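## Task

Shake the feeder tray until the clear vial contains between 18 and 20 tablets, with none spilled. A suggested method is a brief, sharp shove on the vertical plate at the raised end of the tray, directed toward the outlet. Finish with the tray resting against its stop and the vial upright, standing directly on the table.

## Robot and tools

ROBOT. Two six-joint arms, left_arm and right_arm, each ending in a two-finger gripper. Measured bases in the scene frame: left_arm at (-0.053, +0.434, +0.027) m, right_arm at (+0.085, -0.524, +0.027) m, both nearly unrotated. The first scene is practice and may be skipped with finished_scene. Damage done there still counts against you.

FRAMES. Scene frame: origin at table-top height, halfway between the nominal bases. +x points out over the table, +z points up, and left_arm sits on the +y side. Arm names do not match image sides. Reported positions (m), quaternions (wxyz) and velocities (m/s, rad/s) use this frame. Commanded offsets use the axes of each arm's current Hand target instead. Gripper axes: fingers point along +z, and they open and close along y. A camera block juts about 10 cm toward +x. end_effector_position is the spot between the closed pads. Fingertips extend about 19 mm past it when closed and 6 mm when fully open.

ROW FORMAT (shared by execute_actions and move). One row is 18 numbers, each in [-1, 1]. The first nine belong to left_arm: dx, dy, dz, rx, ry, rz, gripper position, force_limit, speed. The next nine are the same fields for right_arm. Always send all 18, even if only one arm moves. The six pose numbers are an offset, not a pose. They are measured from that arm's Hand target at the start of the action or move, along that target's own axes. Scale: 1.0 is 0.6 m of travel or 180 degrees of turn. rx, ry, rz together form one rotation vector. Every row is counted from the same starting point, not from the row before. A new call starts from the updated Hand target, so the same offset sent again moves the hand further. All-zero pose numbers re-request the current Hand target. Gripper position: +1 is fully open (85 mm), about -0.8 is where the pads touch, and -1 closes until blocked. force_limit sets how hard the fingers squeeze. speed sets finger speed: -1 is about 20 mm/s, 0 about 85, +1 about 150. Both start at +1. To leave a gripper unchanged, send its previous three numbers again, because 0 is itself a command.

TOOLS.
execute_actions(actions, cameras): actions is a list of actions. Each action is up to 15 rows, one per 1/30 s step; a short action holds its last row to fill 15 steps. An empty list returns state plus all camera images. cameras takes names, ["all"] or [].
move(target, speed, blend, stop_force, zero, blocking, cameras): a straight-line path toward one row, or through up to 15 rows, all offsets from the same Hand targets. speed is in m/s, from 0.002 to 3.2, default 0.25; rotation is capped at twice that in rad/s. blend (m) rounds corners. stop_force (N, 4 to 120) ends an arm's path when it meets resistance; it cannot be used with blocking=false, and it is unreliable if the gripper rotates. zero (default true) re-zeroes force before the move. A move lasts between 0.5 and 10 s and does not avoid obstacles. Its result adds a "move:" line: done, off_target, moving, held or fault, plus limits such as paced (pose clipped) or held (steps withheld).
wait(seconds 0 to 10): time passes while commands are held.
stop(): brakes a running move.
zoom_image(camera, region [x0, y0, x1, y1] in pixels, at most 504 by 504): enlarges part of the newest image from cam_head_left, cam_head_right, cam_left_wrist or cam_right_wrist (each 896x504).
zero_wrist_force(arm): tares that arm's wrist sensor.
finished_scene(scene 1 or 2): ends the scene and cannot be undone. Call nothing after it in the same reply.

RESULTS. Hand target is the last commanded pose after clipping. The gripper may rest short of it; close that gap with a further offset. Tool commands shows current gripper commands. object_status: 0 moving, 1 blocked while opening, 2 blocked while closing (a grip), 3 reached the goal or pads met. position_measured is in counts: 3 open, 78 about 60 mm, 130 about 40 mm, 180 about 20 mm, 230 pads touching. Wrist force and torque are in the gripper's own axes, plus a line with the peak since the last report. Joint torques include the arm's own weight. Step readings list positions during an action. MOTOR HOT appears at 70 °C; at 85 °C the arm is braked for 30 to 60 s.

LIMITS. Commanded orientation is clipped to within 32 degrees of the measured one each step. Arm motion lags the command by about 0.09 to 0.22 s, and fast moves overshoot. A net force near 150 N (±25) or a joint torque at its limit (wrist joints 50.2 N m, elbow 139, shoulder 306) stops that arm for 10 s. Arms are stiff, so a target slightly beyond a firm surface can cause a fault. A clearance check holds back commands that bring the arms close together. Any contact between the arms can fail the scene. Keep paths clear of an arm's own base.

AVOID. Do not spill tablets. Do not knock the vial over or move it off the table; it must end upright on the table top. Anything falling off the table fails the scene. Avoid slams, hard hits on fixed parts, and long pushes against things that do not move. Do the jog as a short, fast forward-and-back stroke on the upright plate, for example a few rows of small dx and then back to zero. Count the tablets in the vial with the cameras and zoom_image after each jog. Leave the tray back on its stop before ending the scene.

Each tool is called after "Request:" in YAML: its name, and indented under it one key for each argument.

## Session

Request:
execute_actions:
  actions: []

Scene clock: 0.00 s.
left_arm: end_effector_position=(+0.7797, +0.6975, +0.1803) position_measured=3 object_status=3 end_effector_quat_wxyz=(-0.234, +0.710, +0.158, +0.645) | right_arm: end_effector_position=(+0.8474, -0.3775, +0.3352) position_measured=3 object_status=3 end_effector_quat_wxyz=(-0.249, +0.658, +0.616, +0.355)
Joint positions: left_arm=[-0.113 -0.771 2.113 -4.409 -0.9 -3.06] | right_arm=[3.258 -1.785 -1.996 -0.523 2.394 1.964]
Joint velocities: within noise
Joint torques (N m): no reading
Motor temperatures (°C): left_arm=[25 28 27 34 37 33] | right_arm=[30 32 34 34 37 38]
Wrist force (N): no reading
Wrist torque (N m): no reading
Wrist force, peak (N): no reading
Hand target: left_arm +0.7797, +0.6975, +0.1803; -0.234, +0.710, +0.158, +0.645 | right_arm +0.8474, -0.3775, +0.3352; -0.249, +0.658, +0.616, +0.355
Tool commands: left_gripper/position=+1.0 left_gripper/force_limit=+1.0 left_gripper/speed=+1.0 right_gripper/position=+1.0 right_gripper/force_limit=+1.0 right_gripper/speed=+1.0

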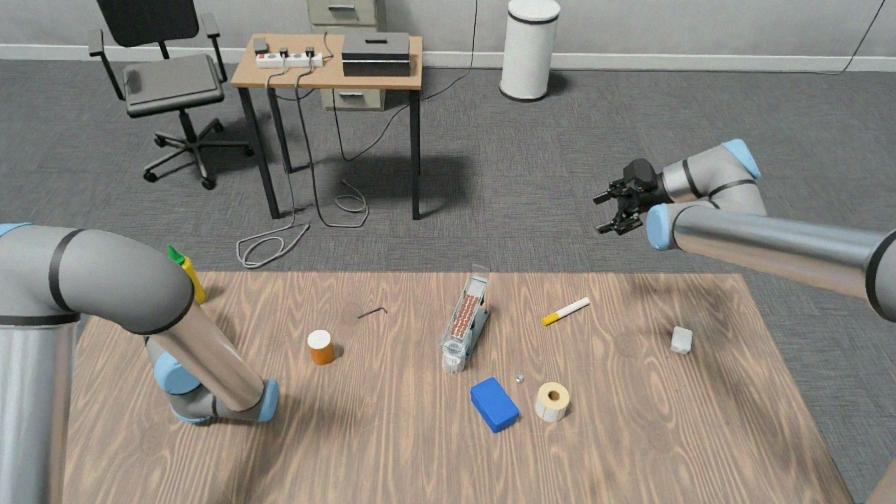

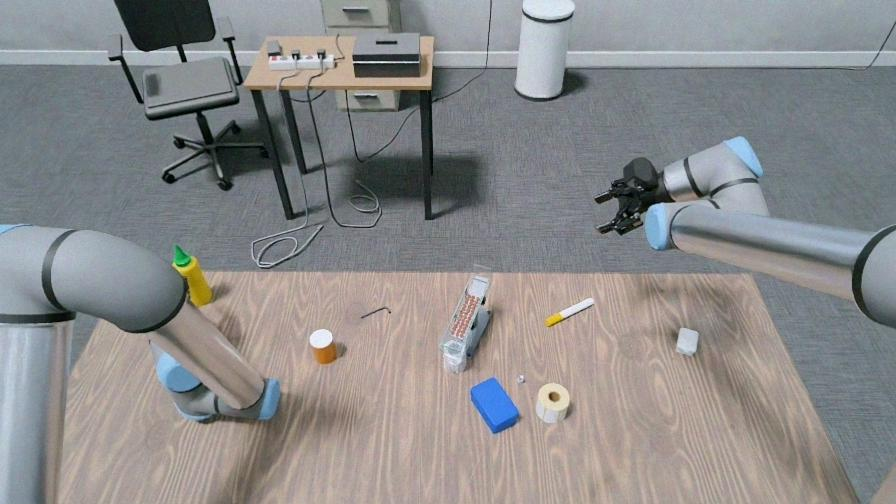

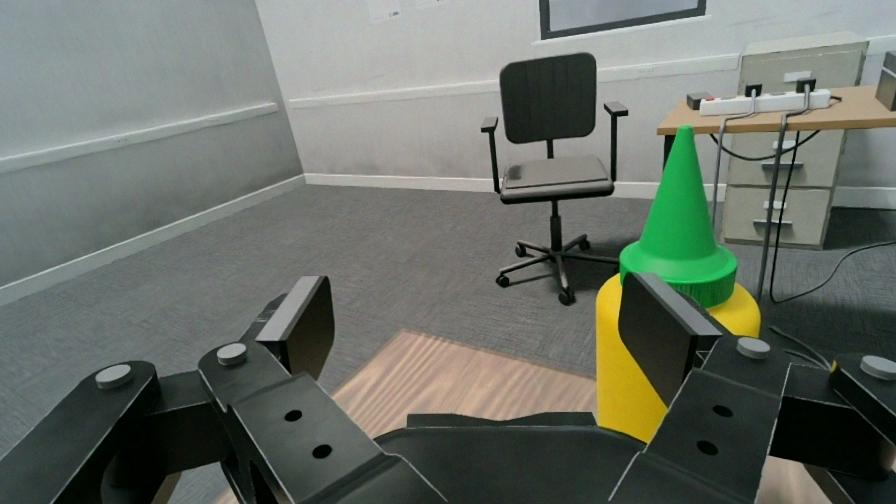

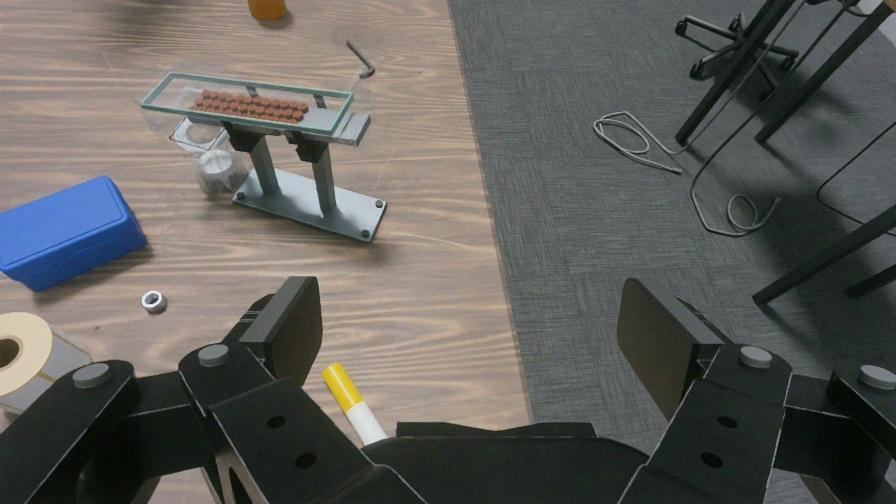

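Request:
zoom_image:
  camera: "cam_head_left"
  region: [400, 250, 560, 390]

Request:
zoom_image:
  camera: "cam_right_wrist"
  region: [110, 40, 420, 260]

Request:
zoom_image:
  camera: "cam_head_right"
  region: [400, 250, 560, 390]

Scaled by 3.150.

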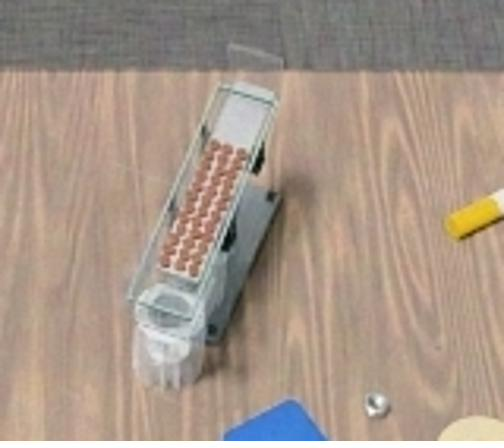

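Scaled by 1.626.

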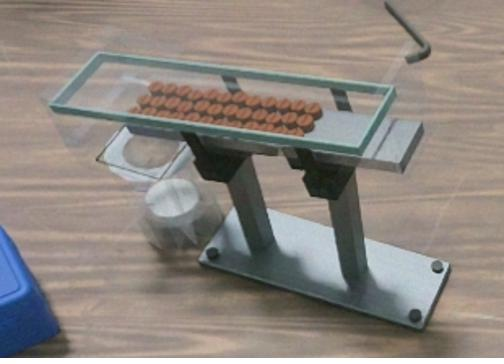

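Scaled by 3.150.

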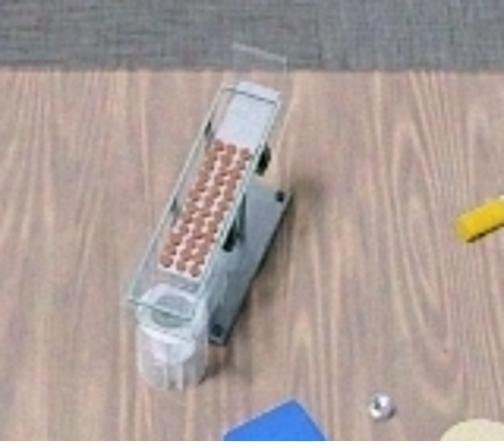

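Request:
move:
  target:
    - [0.238,-0.032,-0.1715,0,0,0,1,1,1,0.0903,-0.1087,0.1865,0,0,0,-0.8,-1,0]
    - [0.2193,0.4817,-0.7588,-0.527,0.006,0.0305,1,1,1,0.0903,-0.1087,0.1865,0,0,0,-0.8,-1,0]
    - [-0.0242,0.6125,-0.8065,-0.527,0.006,0.0305,1,1,1,0.0903,-0.1087,0.1865,0,0,0,-0.8,-1,0]
  speed: 0.35
  blend: 0.05
  cameras: ["all"]

Scene clock: 172.10 s.
left_arm: end_effector_position=(+0.5634, +0.1305, +0.1473) position_measured=3 object_status=3 end_effector_quat_wxyz=(+0.336, +0.653, -0.401, +0.548) | right_arm: end_effector_position=(+0.8005, -0.2499, +0.3001) position_measured=229 object_status=3 end_effector_quat_wxyz=(-0.249, +0.658, +0.616, +0.355)
Joint positions: left_arm=[-0.478 -0.81 2.359 -4.476 -2.189 -3.016] | right_arm=[3.459 -1.792 -2.109 -0.23 2.298 2.211]
Joint torques (N m): left_arm=[-21.38 -53.56 -18.79 -5.82 2.61 -2.22] | right_arm=[13.2 51.84 28.71 7.68 0 3.21]
Wrist force (N): left_arm=[-0.2 0.4 -0.3] | right_arm=[-0.5 -0.2 0.2]
Wrist torque (N m): left_arm=[0.19 0.09 -0.02] | right_arm=[-0.04 0.06 -0.12]
Wrist force, peak (N): left_arm=[-2.5 1.3 1.4] | right_arm=[-1.3 1.3 -1.9]
Hand target: left_arm +0.5634, +0.1305, +0.1472; +0.336, +0.653, -0.401, +0.548 | right_arm +0.8005, -0.2499, +0.3001; -0.249, +0.658, +0.616, +0.355
Off the commanded pose: left_arm 0.000 m, 0 deg | right_arm 0.000 m, 0 deg.
move: done
camera_calibration:
cam_left_wrist: T_world_to_cam=[[-0.894559, -0.446774, -0.0125107, 0.575377], [-0.220651, 0.465798, -0.856939, 0.209575], [0.388686, -0.763823, -0.515265, 0.0886932], [0, 0, 0, 1]] pos_world=[0.526478, 0.22719, 0.232492]
cam_right_wrist: T_world_to_cam=[[0.987248, -0.109035, 0.115982, -0.843647], [-0.0358906, -0.862292, -0.505138, -0.0192358], [0.155088, 0.494534, -0.85521, 0.388335], [0, 0, 0, 1]] pos_world=[0.771973, -0.300619, 0.420239]

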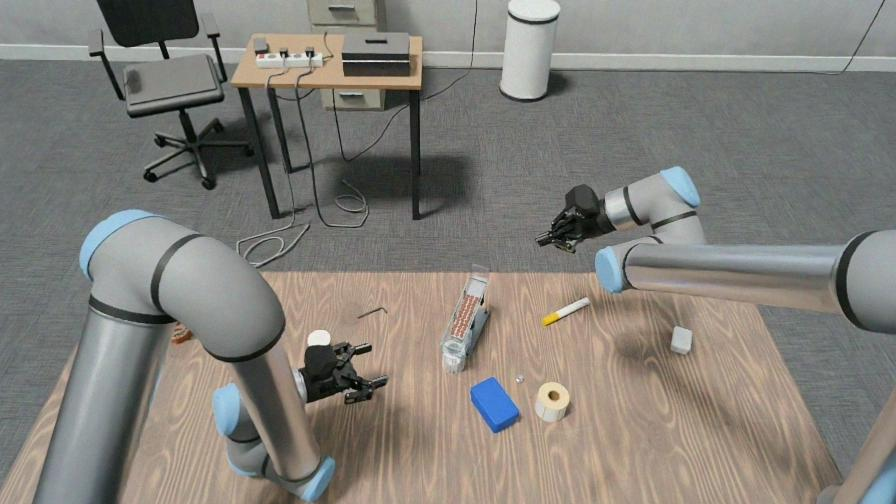

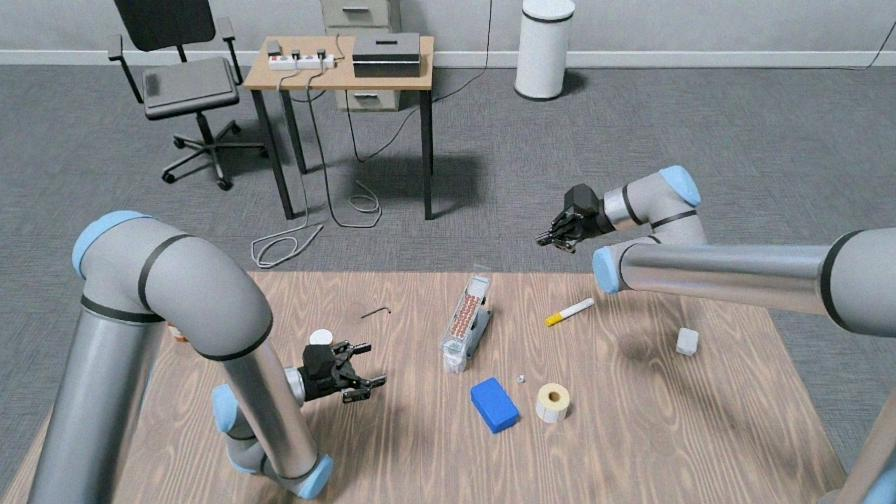

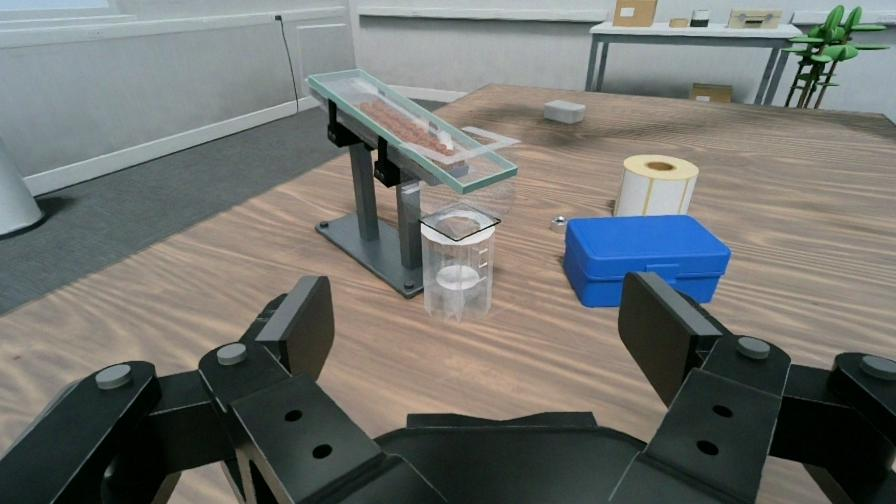

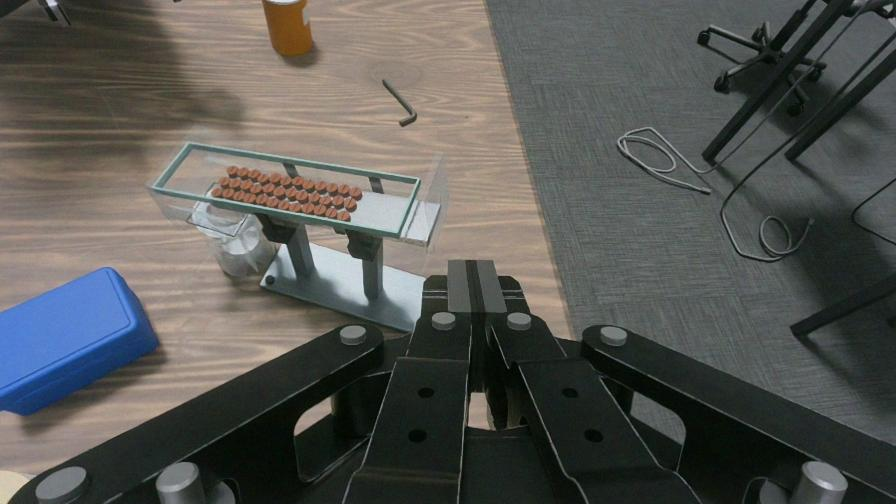

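Request:
zoom_image:
  camera: "cam_right_wrist"
  region: [130, 120, 470, 340]

Request:
zoom_image:
  camera: "cam_left_wrist"
  region: [290, 50, 540, 330]

Scaled by 1.482.

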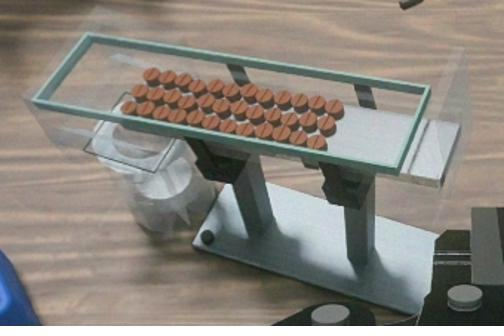

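Scaled by 1.800.

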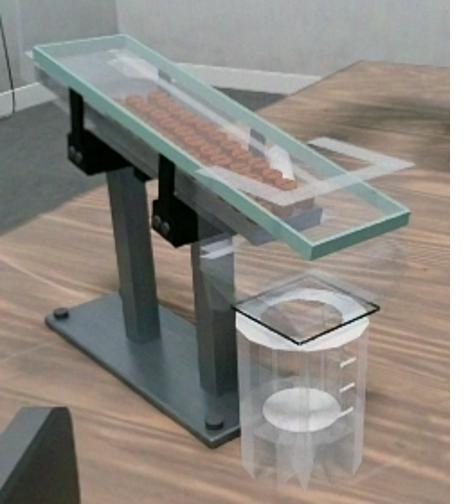

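Request:
zoom_image:
  camera: "cam_right_wrist"
  region: [340, 130, 480, 290]

Request:
zoom_image:
  camera: "cam_left_wrist"
  region: [290, 50, 400, 170]

Request:
zoom_image:
  camera: "cam_right_wrist"
  region: [180, 140, 380, 260]

Request:
zoom_image:
  camera: "cam_head_right"
  region: [430, 255, 510, 335]

Scaled by 3.150.

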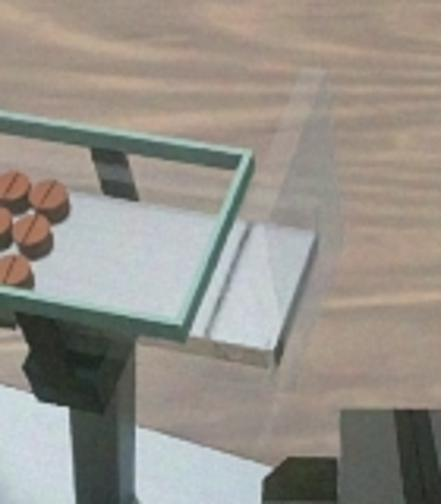

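Scaled by 4.200.

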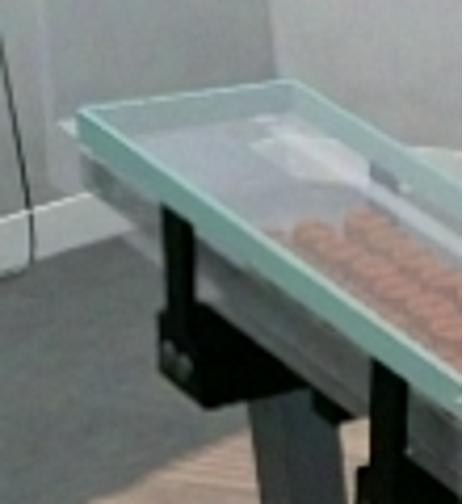

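Scaled by 2.520.

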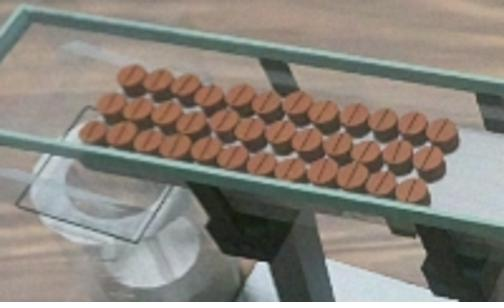

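Scaled by 6.300.

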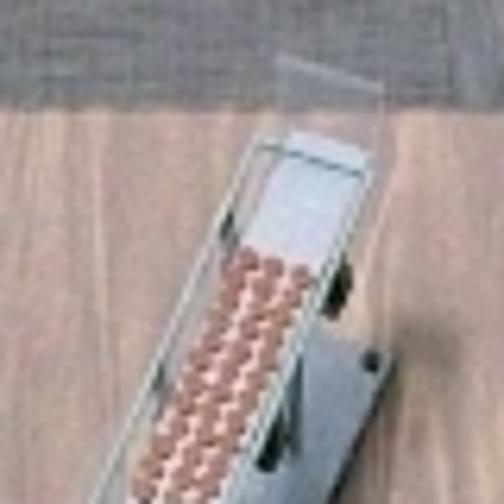

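Request:
move:
  target:
    - [0,0,0,0,0,0,1,1,1,-0.0008,0.1467,0.1322,-0.0623,-0.0088,0.0503,-0.8,-1,0]
    - [0,0,0,0,0,0,1,1,1,-0.045,0.0683,0.3092,-0.0623,-0.0088,0.0503,-0.8,-1,0]
  speed: 0.25
  blend: 0.02
  cameras: ["cam_left_wrist","cam_right_wrist","cam_head_right"]

Request:
zoom_image:
  camera: "cam_head_right"
  region: [430, 235, 550, 355]

Request:
zoom_image:
  camera: "cam_left_wrist"
  region: [230, 0, 540, 310]

Scene clock: 317.67 s.
left_arm: end_effector_position=(+0.5634, +0.1305, +0.1472) position_measured=3 object_status=3 end_effector_quat_wxyz=(+0.336, +0.653, -0.401, +0.548) | right_arm: end_effector_position=(+0.8710, -0.1302, +0.1680) position_measured=229 object_status=3 end_effector_quat_wxyz=(-0.202, +0.731, +0.528, +0.383)
Joint positions: left_arm=[-0.478 -0.809 2.359 -4.477 -2.189 -3.016] | right_arm=[3.635 -2.086 -2.057 0.236 2.019 2.607]
Joint torques (N m): left_arm=[-23.03 -51.86 -19.64 -5.8 2.2 -2.3] | right_arm=[11.02 69.3 19.73 7.91 -0.49 3.25]
Wrist force (N): left_arm=[0.4 0.8 -0.4] | right_arm=[0.0 -0.1 0.1]
Wrist torque (N m): left_arm=[0.25 -0.01 -0.02] | right_arm=[0.01 -0.01 -0.12]
Wrist force, peak (N): left_arm=[-0.4 0.8 -0.7] | right_arm=[-0.9 -1.3 1.9]
Hand target: left_arm +0.5634, +0.1305, +0.1472; +0.336, +0.653, -0.401, +0.548 | right_arm +0.8710, -0.1301, +0.1679; -0.202, +0.731, +0.528, +0.383
Off the commanded pose: left_arm 0.000 m, 0 deg | right_arm 0.000 m, 0 deg.
move: done
camera_calibration:
cam_left_wrist: T_world_to_cam=[[-0.894549, -0.446796, -0.012472, 0.575366], [-0.220659, 0.465712, -0.856984, 0.209523], [0.388706, -0.763862, -0.515192, 0.0886234], [0, 0, 0, 1]] pos_world=[0.526478, 0.22719, 0.232392]
cam_right_wrist: T_world_to_cam=[[0.928518, -0.352693, 0.116023, -0.865489], [-0.250585, -0.825871, -0.505118, 0.21155], [0.273972, 0.439938, -0.855216, 0.094555], [0, 0, 0, 1]] pos_world=[0.830728, -0.172137, 0.288139]
Images, in order (width x height): cam_head_right 896x504, cam_left_wrist 896x504, cam_right_wrist 896x504.

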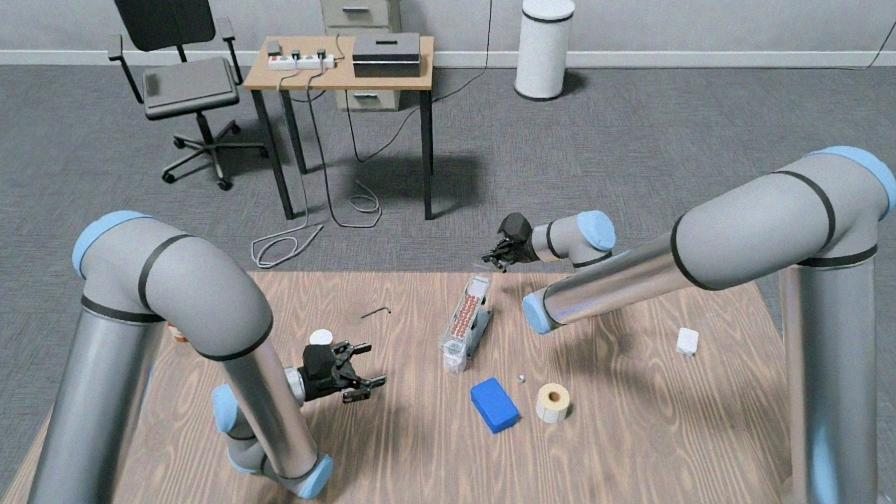

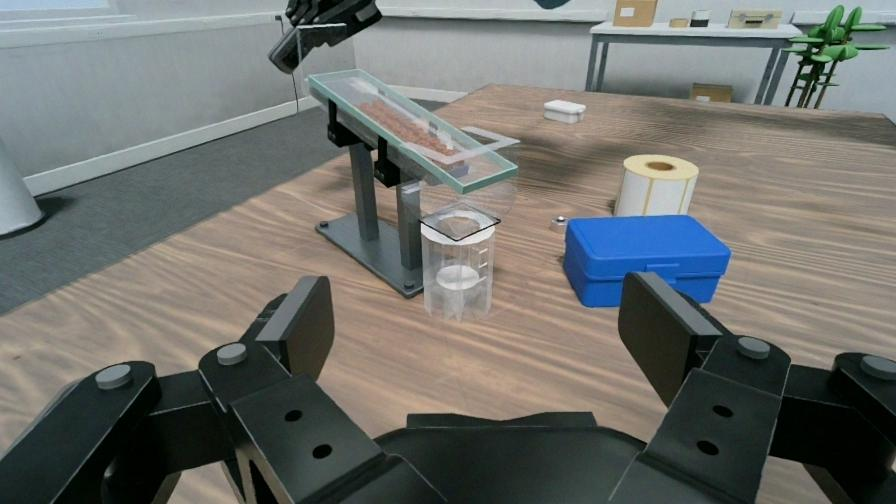

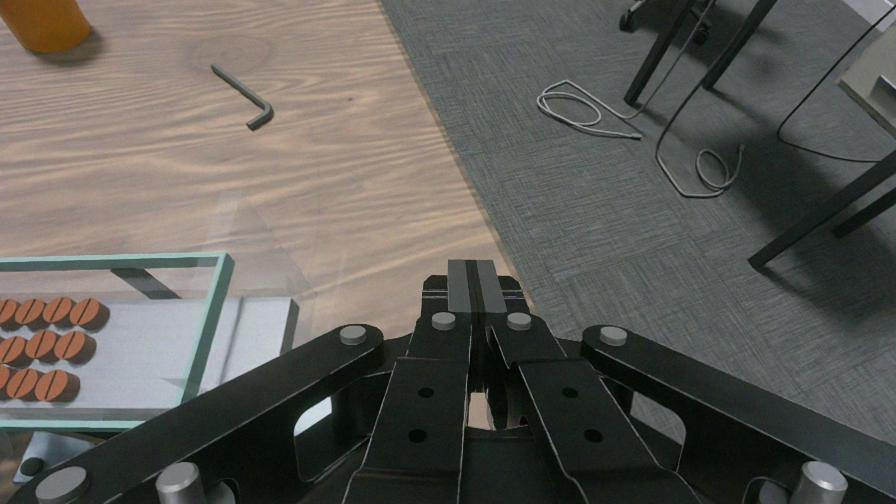

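Scaled by 4.200.

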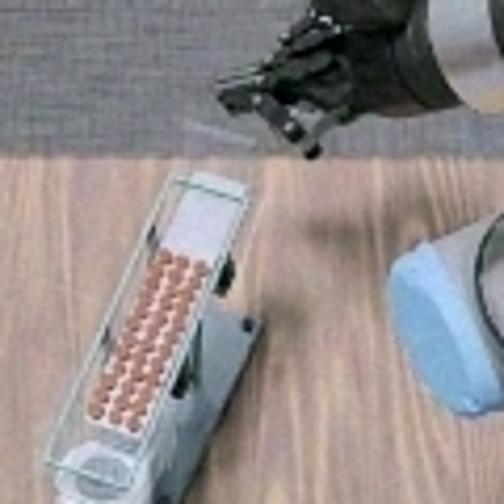

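Scaled by 1.626.

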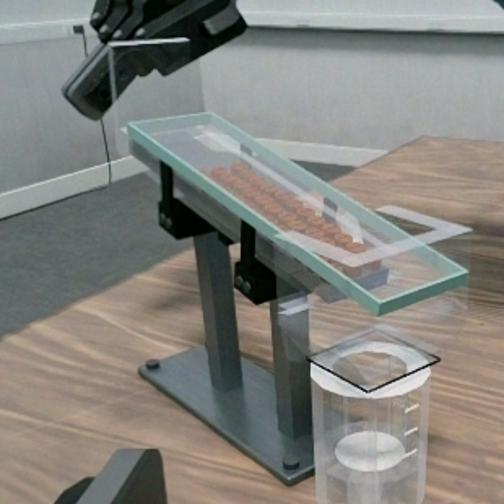

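Request:
move:
  target: [0,0,0,0,0,0,1,1,1,0,-0.09,0,0,0,0,-0.8,-1,0]
  speed: 0.015
  stop_force: 4
  cameras: ["cam_left_wrist","cam_right_wrist"]

Request:
zoom_image:
  camera: "cam_left_wrist"
  region: [230, 0, 540, 310]

Scene clock: 333.90 s.
left_arm: end_effector_position=(+0.5634, +0.1305, +0.1472) position_measured=3 object_status=3 end_effector_quat_wxyz=(+0.336, +0.653, -0.401, +0.548) | right_arm: end_effector_position=(+0.8543, -0.1236, +0.1659) position_measured=229 object_status=3 end_effector_quat_wxyz=(-0.202, +0.731, +0.528, +0.383)
Joint positions: left_arm=[-0.478 -0.809 2.359 -4.477 -2.189 -3.016] | right_arm=[3.656 -2.076 -2.085 0.261 2.004 2.623]
Joint torques (N m): left_arm=[-22.69 -53.27 -19.18 -5.53 2.08 -2.16] | right_arm=[-8.88 66.1 38.26 3.2 3.38 -2.34]
Wrist force (N): left_arm=[0.0 0.8 -0.4] | right_arm=[0.0 2.3 -2.7]
Wrist torque (N m): left_arm=[0.25 0.05 -0.02] | right_arm=[0.24 0.03 0.03]
Wrist force, peak (N): left_arm=[0.0 1.3 -0.2] | right_arm=[-1.3 4.8 -1.5]
Hand target: left_arm +0.5634, +0.1305, +0.1472; +0.336, +0.653, -0.401, +0.548 | right_arm +0.8543, -0.1236, +0.1659; -0.202, +0.731, +0.528, +0.383 (not the last commanded pose)
Off the commanded pose: left_arm 0.000 m, 0 deg | right_arm 0.036 m, 0 deg.
move: contact (right_arm)
camera_calibration:
cam_left_wrist: T_world_to_cam=[[-0.894549, -0.446796, -0.012472, 0.575366], [-0.220659, 0.465712, -0.856984, 0.209523], [0.388706, -0.763862, -0.515192, 0.0886234], [0, 0, 0, 1]] pos_world=[0.526478, 0.22719, 0.232392]
cam_right_wrist: T_world_to_cam=[[0.928518, -0.352693, 0.116023, -0.847318], [-0.250585, -0.825871, -0.505118, 0.21173], [0.273972, 0.439938, -0.855216, 0.0944582], [0, 0, 0, 1]] pos_world=[0.813928, -0.165537, 0.286039]
Images, in order (width x height): cam_left_wrist 896x504, cam_right_wrist 896x504.

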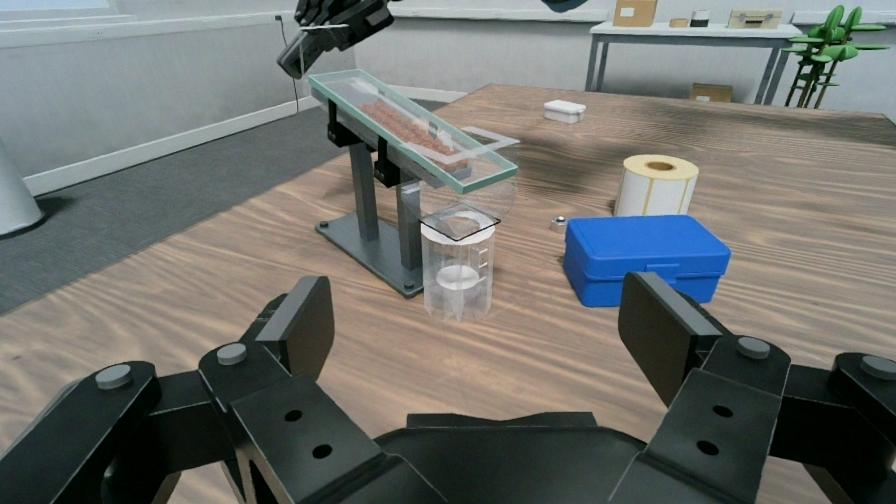

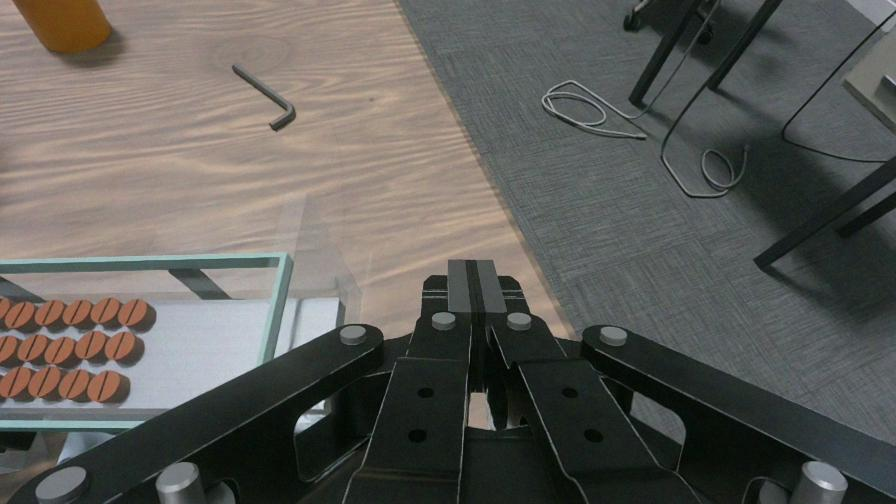

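Scaled by 1.626.

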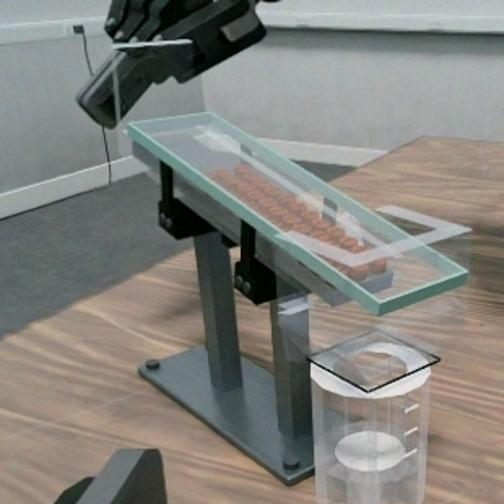

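Request:
move:
  target:
    - [0,0,0,0,0,0,1,1,1,0,0.05,0,0,0,0,-0.8,-1,0]
    - [0,0,0,0,0,0,1,1,1,0.02,0.016,-0.0333,0.0053,-0.1157,-0.0014,-0.8,-1,0]
  speed: 0.15
  cameras: ["cam_left_wrist","cam_right_wrist","cam_head_right"]

Request:
zoom_image:
  camera: "cam_left_wrist"
  region: [230, 0, 540, 310]

Request:
zoom_image:
  camera: "cam_head_right"
  region: [430, 235, 550, 355]

Scene clock: 456.93 s.
left_arm: end_effector_position=(+0.5634, +0.1305, +0.1472) position_measured=3 object_status=3 end_effector_quat_wxyz=(+0.336, +0.653, -0.401, +0.548) | right_arm: end_effector_position=(+0.8580, -0.1336, +0.1887) position_measured=229 object_status=3 end_effector_quat_wxyz=(-0.109, +0.785, +0.560, +0.241)
Joint positions: left_arm=[-0.478 -0.809 2.359 -4.477 -2.189 -3.016] | right_arm=[3.709 -1.934 -1.992 -0.295 1.793 2.555]
Joint torques (N m): left_arm=[-21.95 -50.79 -19.52 -5.4 2.4 -1.69] | right_arm=[14.46 86.67 48 3.68 -0.41 3.48]
Wrist force (N): left_arm=[0.1 0.8 -0.3] | right_arm=[0.0 0.0 0.8]
Wrist torque (N m): left_arm=[0.26 0.03 -0.03] | right_arm=[0.00 0.01 0.07]
Wrist force, peak (N): left_arm=[0.4 0.8 -0.9] | right_arm=[-0.1 2.6 -3.2]
Hand target: left_arm +0.5634, +0.1305, +0.1472; +0.336, +0.653, -0.401, +0.548 | right_arm +0.8580, -0.1336, +0.1887; -0.109, +0.785, +0.560, +0.241
Off the commanded pose: left_arm 0.000 m, 0 deg | right_arm 0.000 m, 0 deg.
move: done
camera_calibration:
cam_left_wrist: T_world_to_cam=[[-0.894549, -0.446796, -0.012472, 0.575366], [-0.220659, 0.465712, -0.856984, 0.209523], [0.388706, -0.763862, -0.515192, 0.0886234], [0, 0, 0, 1]] pos_world=[0.526478, 0.22719, 0.232392]
cam_right_wrist: T_world_to_cam=[[0.935433, -0.338265, 0.102672, -0.858515], [-0.319028, -0.932919, -0.166983, 0.196553], [0.15227, 0.123446, -0.980599, 0.203063], [0, 0, 0, 1]] pos_world=[0.834869, -0.132105, 0.32009]
Images, in order (width x height): cam_head_right 896x504, cam_left_wrist 896x504, cam_right_wrist 896x504.

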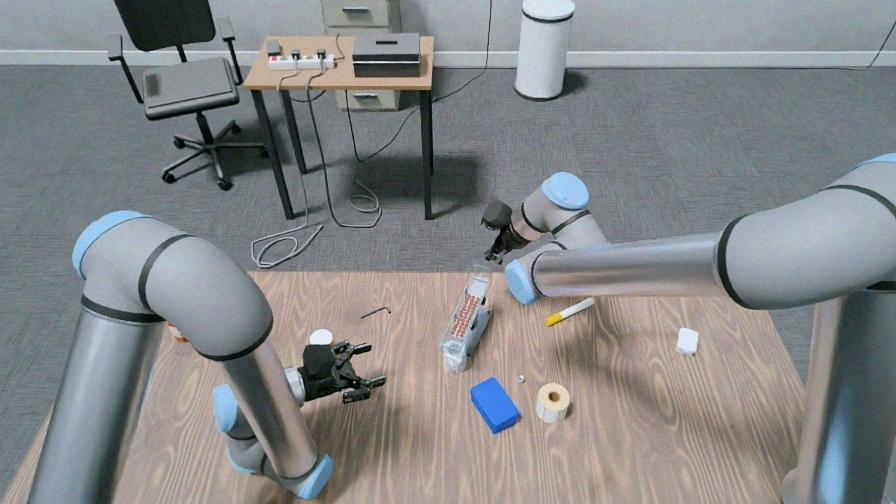

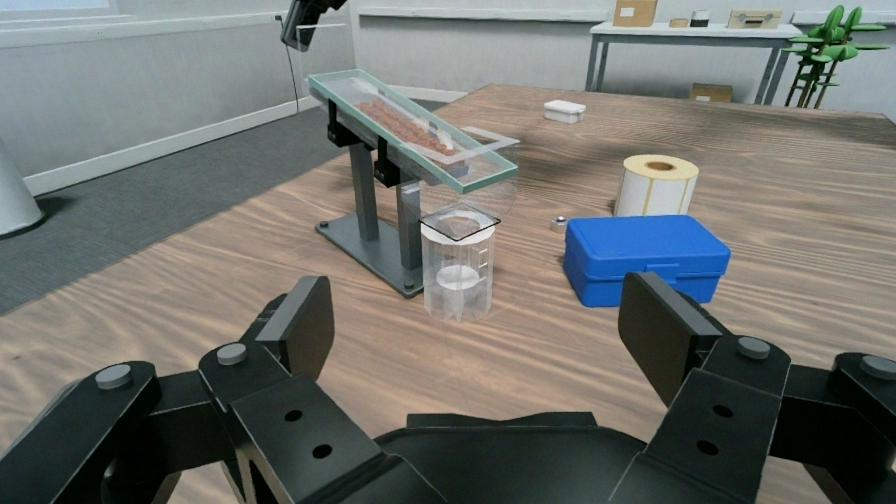

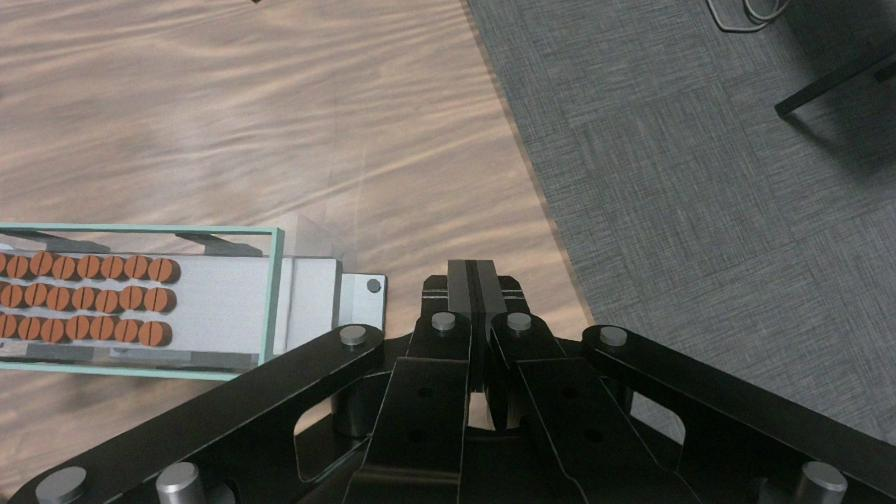

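Scaled by 1.626.

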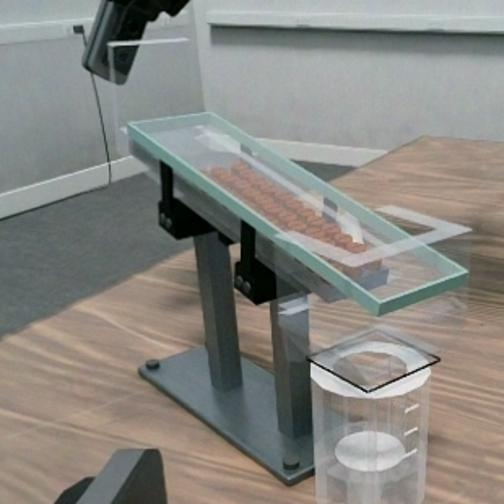

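Scaled by 4.200.

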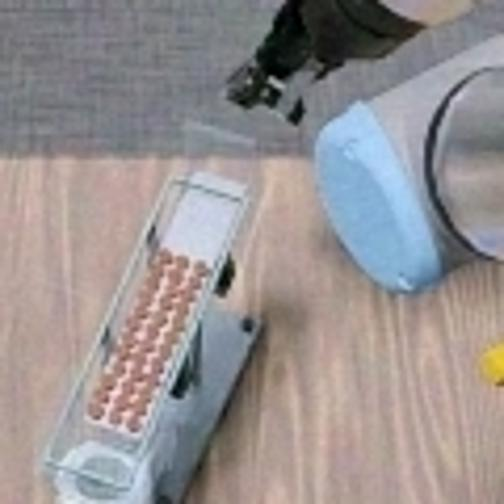

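Request:
move:
  target:
    - [0,0,0,0,0,0,1,1,1,-0.0285,0,0,0,0,0,-0.8,-1,0]
    - [0,0,0,0,0,0,1,1,1,-0.0285,-0.1,0,0,0,0,-0.8,-1,0]
  speed: [0.03,0.015]
  stop_force: 4
  cameras: ["cam_left_wrist","cam_right_wrist"]

Request:
zoom_image:
  camera: "cam_left_wrist"
  region: [230, 0, 540, 310]

Scene clock: 485.07 s.
left_arm: end_effector_position=(+0.5634, +0.1305, +0.1472) position_measured=3 object_status=3 end_effector_quat_wxyz=(+0.336, +0.653, -0.401, +0.548) | right_arm: end_effector_position=(+0.8225, -0.1361, +0.1769) position_measured=229 object_status=3 end_effector_quat_wxyz=(-0.109, +0.785, +0.560, +0.241)
Joint positions: left_arm=[-0.478 -0.809 2.359 -4.477 -2.189 -3.016] | right_arm=[3.735 -1.906 -2.065 -0.245 1.781 2.578]
Joint torques (N m): left_arm=[-23.25 -52.41 -18.74 -4.99 1.71 -1.95] | right_arm=[-13.37 61.25 45.43 3.21 2.9 -2.12]
Wrist force (N): left_arm=[0.0 0.9 -0.4] | right_arm=[0.7 2.1 -0.1]
Wrist torque (N m): left_arm=[0.27 0.06 -0.02] | right_arm=[0.01 -0.09 0.07]
Wrist force, peak (N): left_arm=[-0.1 1.3 -0.4] | right_arm=[-0.1 4.2 1.6]
Hand target: left_arm +0.5634, +0.1305, +0.1472; +0.336, +0.653, -0.401, +0.548 | right_arm +0.8225, -0.1361, +0.1769; -0.109, +0.785, +0.560, +0.241 (not the last commanded pose)
Off the commanded pose: left_arm 0.000 m, 0 deg | right_arm 0.027 m, 0 deg.
move: contact (right_arm); path passed 1 of 2 targets
camera_calibration:
cam_left_wrist: T_world_to_cam=[[-0.894549, -0.446796, -0.012472, 0.575366], [-0.220659, 0.465712, -0.856984, 0.209523], [0.388706, -0.763862, -0.515192, 0.0886234], [0, 0, 0, 1]] pos_world=[0.526478, 0.22719, 0.232392]
cam_right_wrist: T_world_to_cam=[[0.935449, -0.338231, 0.102642, -0.82494], [-0.319035, -0.932959, -0.166749, 0.180853], [0.15216, 0.123238, -0.980642, 0.197279], [0, 0, 0, 1]] pos_world=[0.799369, -0.134604, 0.30829]
Images, in order (width x height): cam_left_wrist 896x504, cam_right_wrist 896x504.

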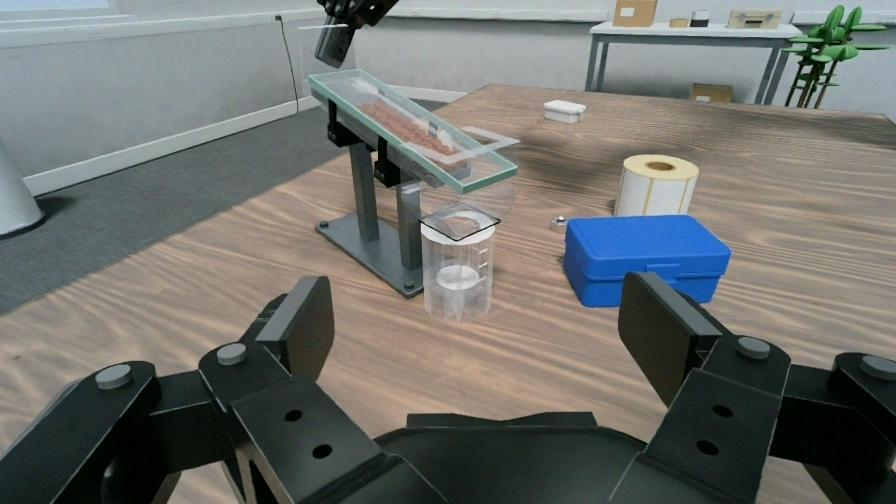

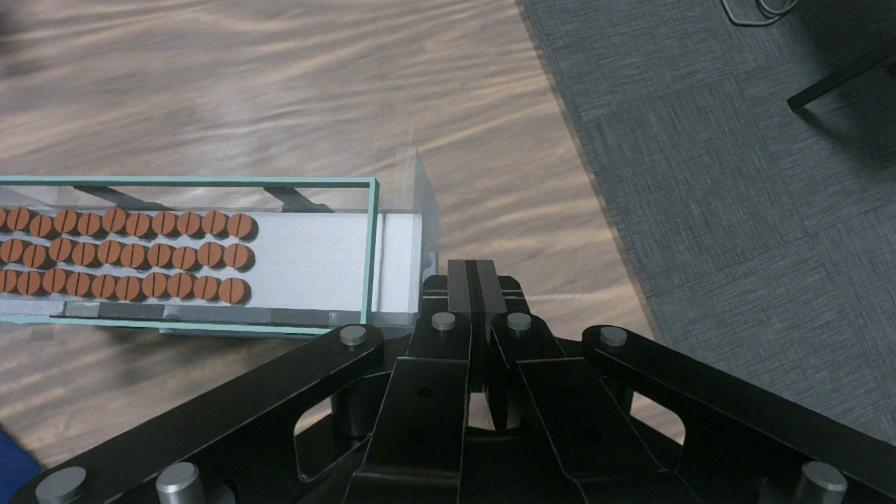

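Scaled by 1.626.

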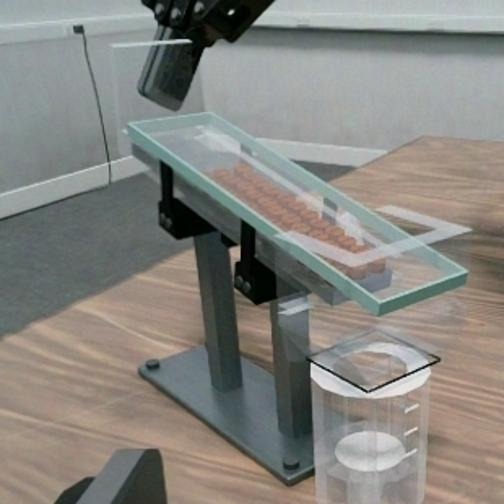

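Request:
move:
  target: [0,0,0,0,0,0,1,1,1,0,-0.0167,0,0,0,0,-0.8,-1,0]
  speed: 0.02
  stop_force: 25
  cameras: ["cam_left_wrist","cam_right_wrist"]

Request:
zoom_image:
  camera: "cam_left_wrist"
  region: [230, 0, 540, 310]

Scene clock: 509.13 s.
left_arm: end_effector_position=(+0.5634, +0.1305, +0.1472) position_measured=3 object_status=3 end_effector_quat_wxyz=(+0.336, +0.653, -0.401, +0.548) | right_arm: end_effector_position=(+0.8138, -0.1329, +0.1760) position_measured=229 object_status=3 end_effector_quat_wxyz=(-0.109, +0.785, +0.560, +0.241)
Joint positions: left_arm=[-0.478 -0.809 2.359 -4.477 -2.189 -3.016] | right_arm=[3.746 -1.899 -2.079 -0.236 1.775 2.588]
Joint torques (N m): left_arm=[-22.26 -51.76 -18.39 -5.49 1.79 -2.43] | right_arm=[2.83 65.18 34.79 0.58 10.27 -1.11]
Wrist force (N): left_arm=[-0.2 0.6 -0.3] | right_arm=[-0.8 32.6 7.9]
Wrist torque (N m): left_arm=[0.22 0.08 -0.02] | right_arm=[-0.09 0.01 -0.23]
Wrist force, peak (N): left_arm=[0.0 1.2 -0.4] | right_arm=[-0.8 32.6 7.9]
Hand target: left_arm +0.5634, +0.1305, +0.1472; +0.336, +0.653, -0.401, +0.548 | right_arm +0.8138, -0.1329, +0.1760; -0.109, +0.785, +0.560, +0.241 (not the last commanded pose)
Off the commanded pose: left_arm 0.000 m, 0 deg | right_arm 0.001 m, 0 deg.
move: contact (right_arm)
camera_calibration:
cam_left_wrist: T_world_to_cam=[[-0.894549, -0.446796, -0.012472, 0.575366], [-0.220659, 0.465712, -0.856984, 0.209523], [0.388706, -0.763862, -0.515192, 0.0886234], [0, 0, 0, 1]] pos_world=[0.526478, 0.22719, 0.232392]
cam_right_wrist: T_world_to_cam=[[0.935358, -0.338391, 0.102939, -0.815538], [-0.319152, -0.932912, -0.166782, 0.181084], [0.152471, 0.123148, -0.980606, 0.19706], [0, 0, 0, 1]] pos_world=[0.790568, -0.131304, 0.30739]
Images, in order (width x height): cam_left_wrist 896x504, cam_right_wrist 896x504.

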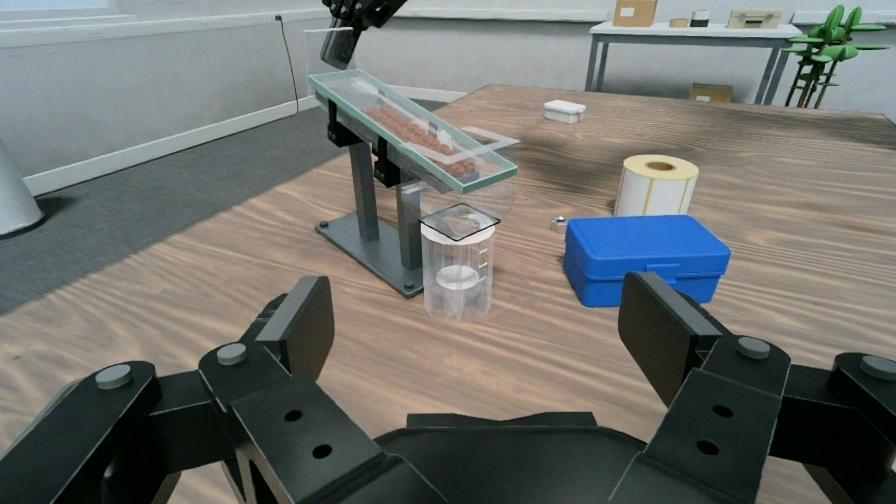

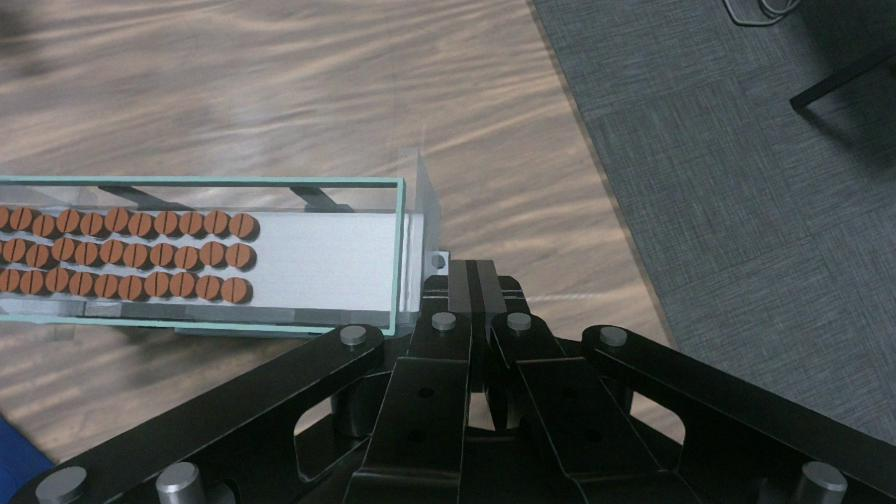

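Scaled by 1.626.

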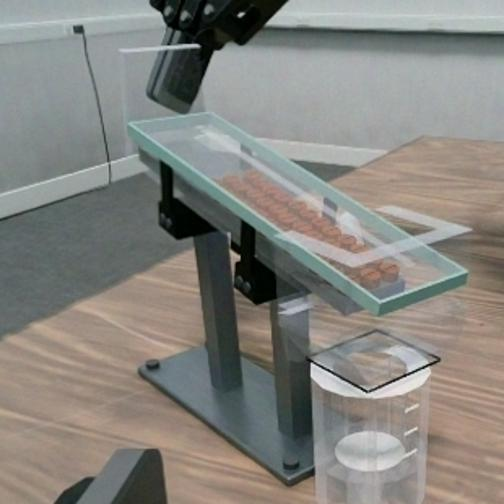

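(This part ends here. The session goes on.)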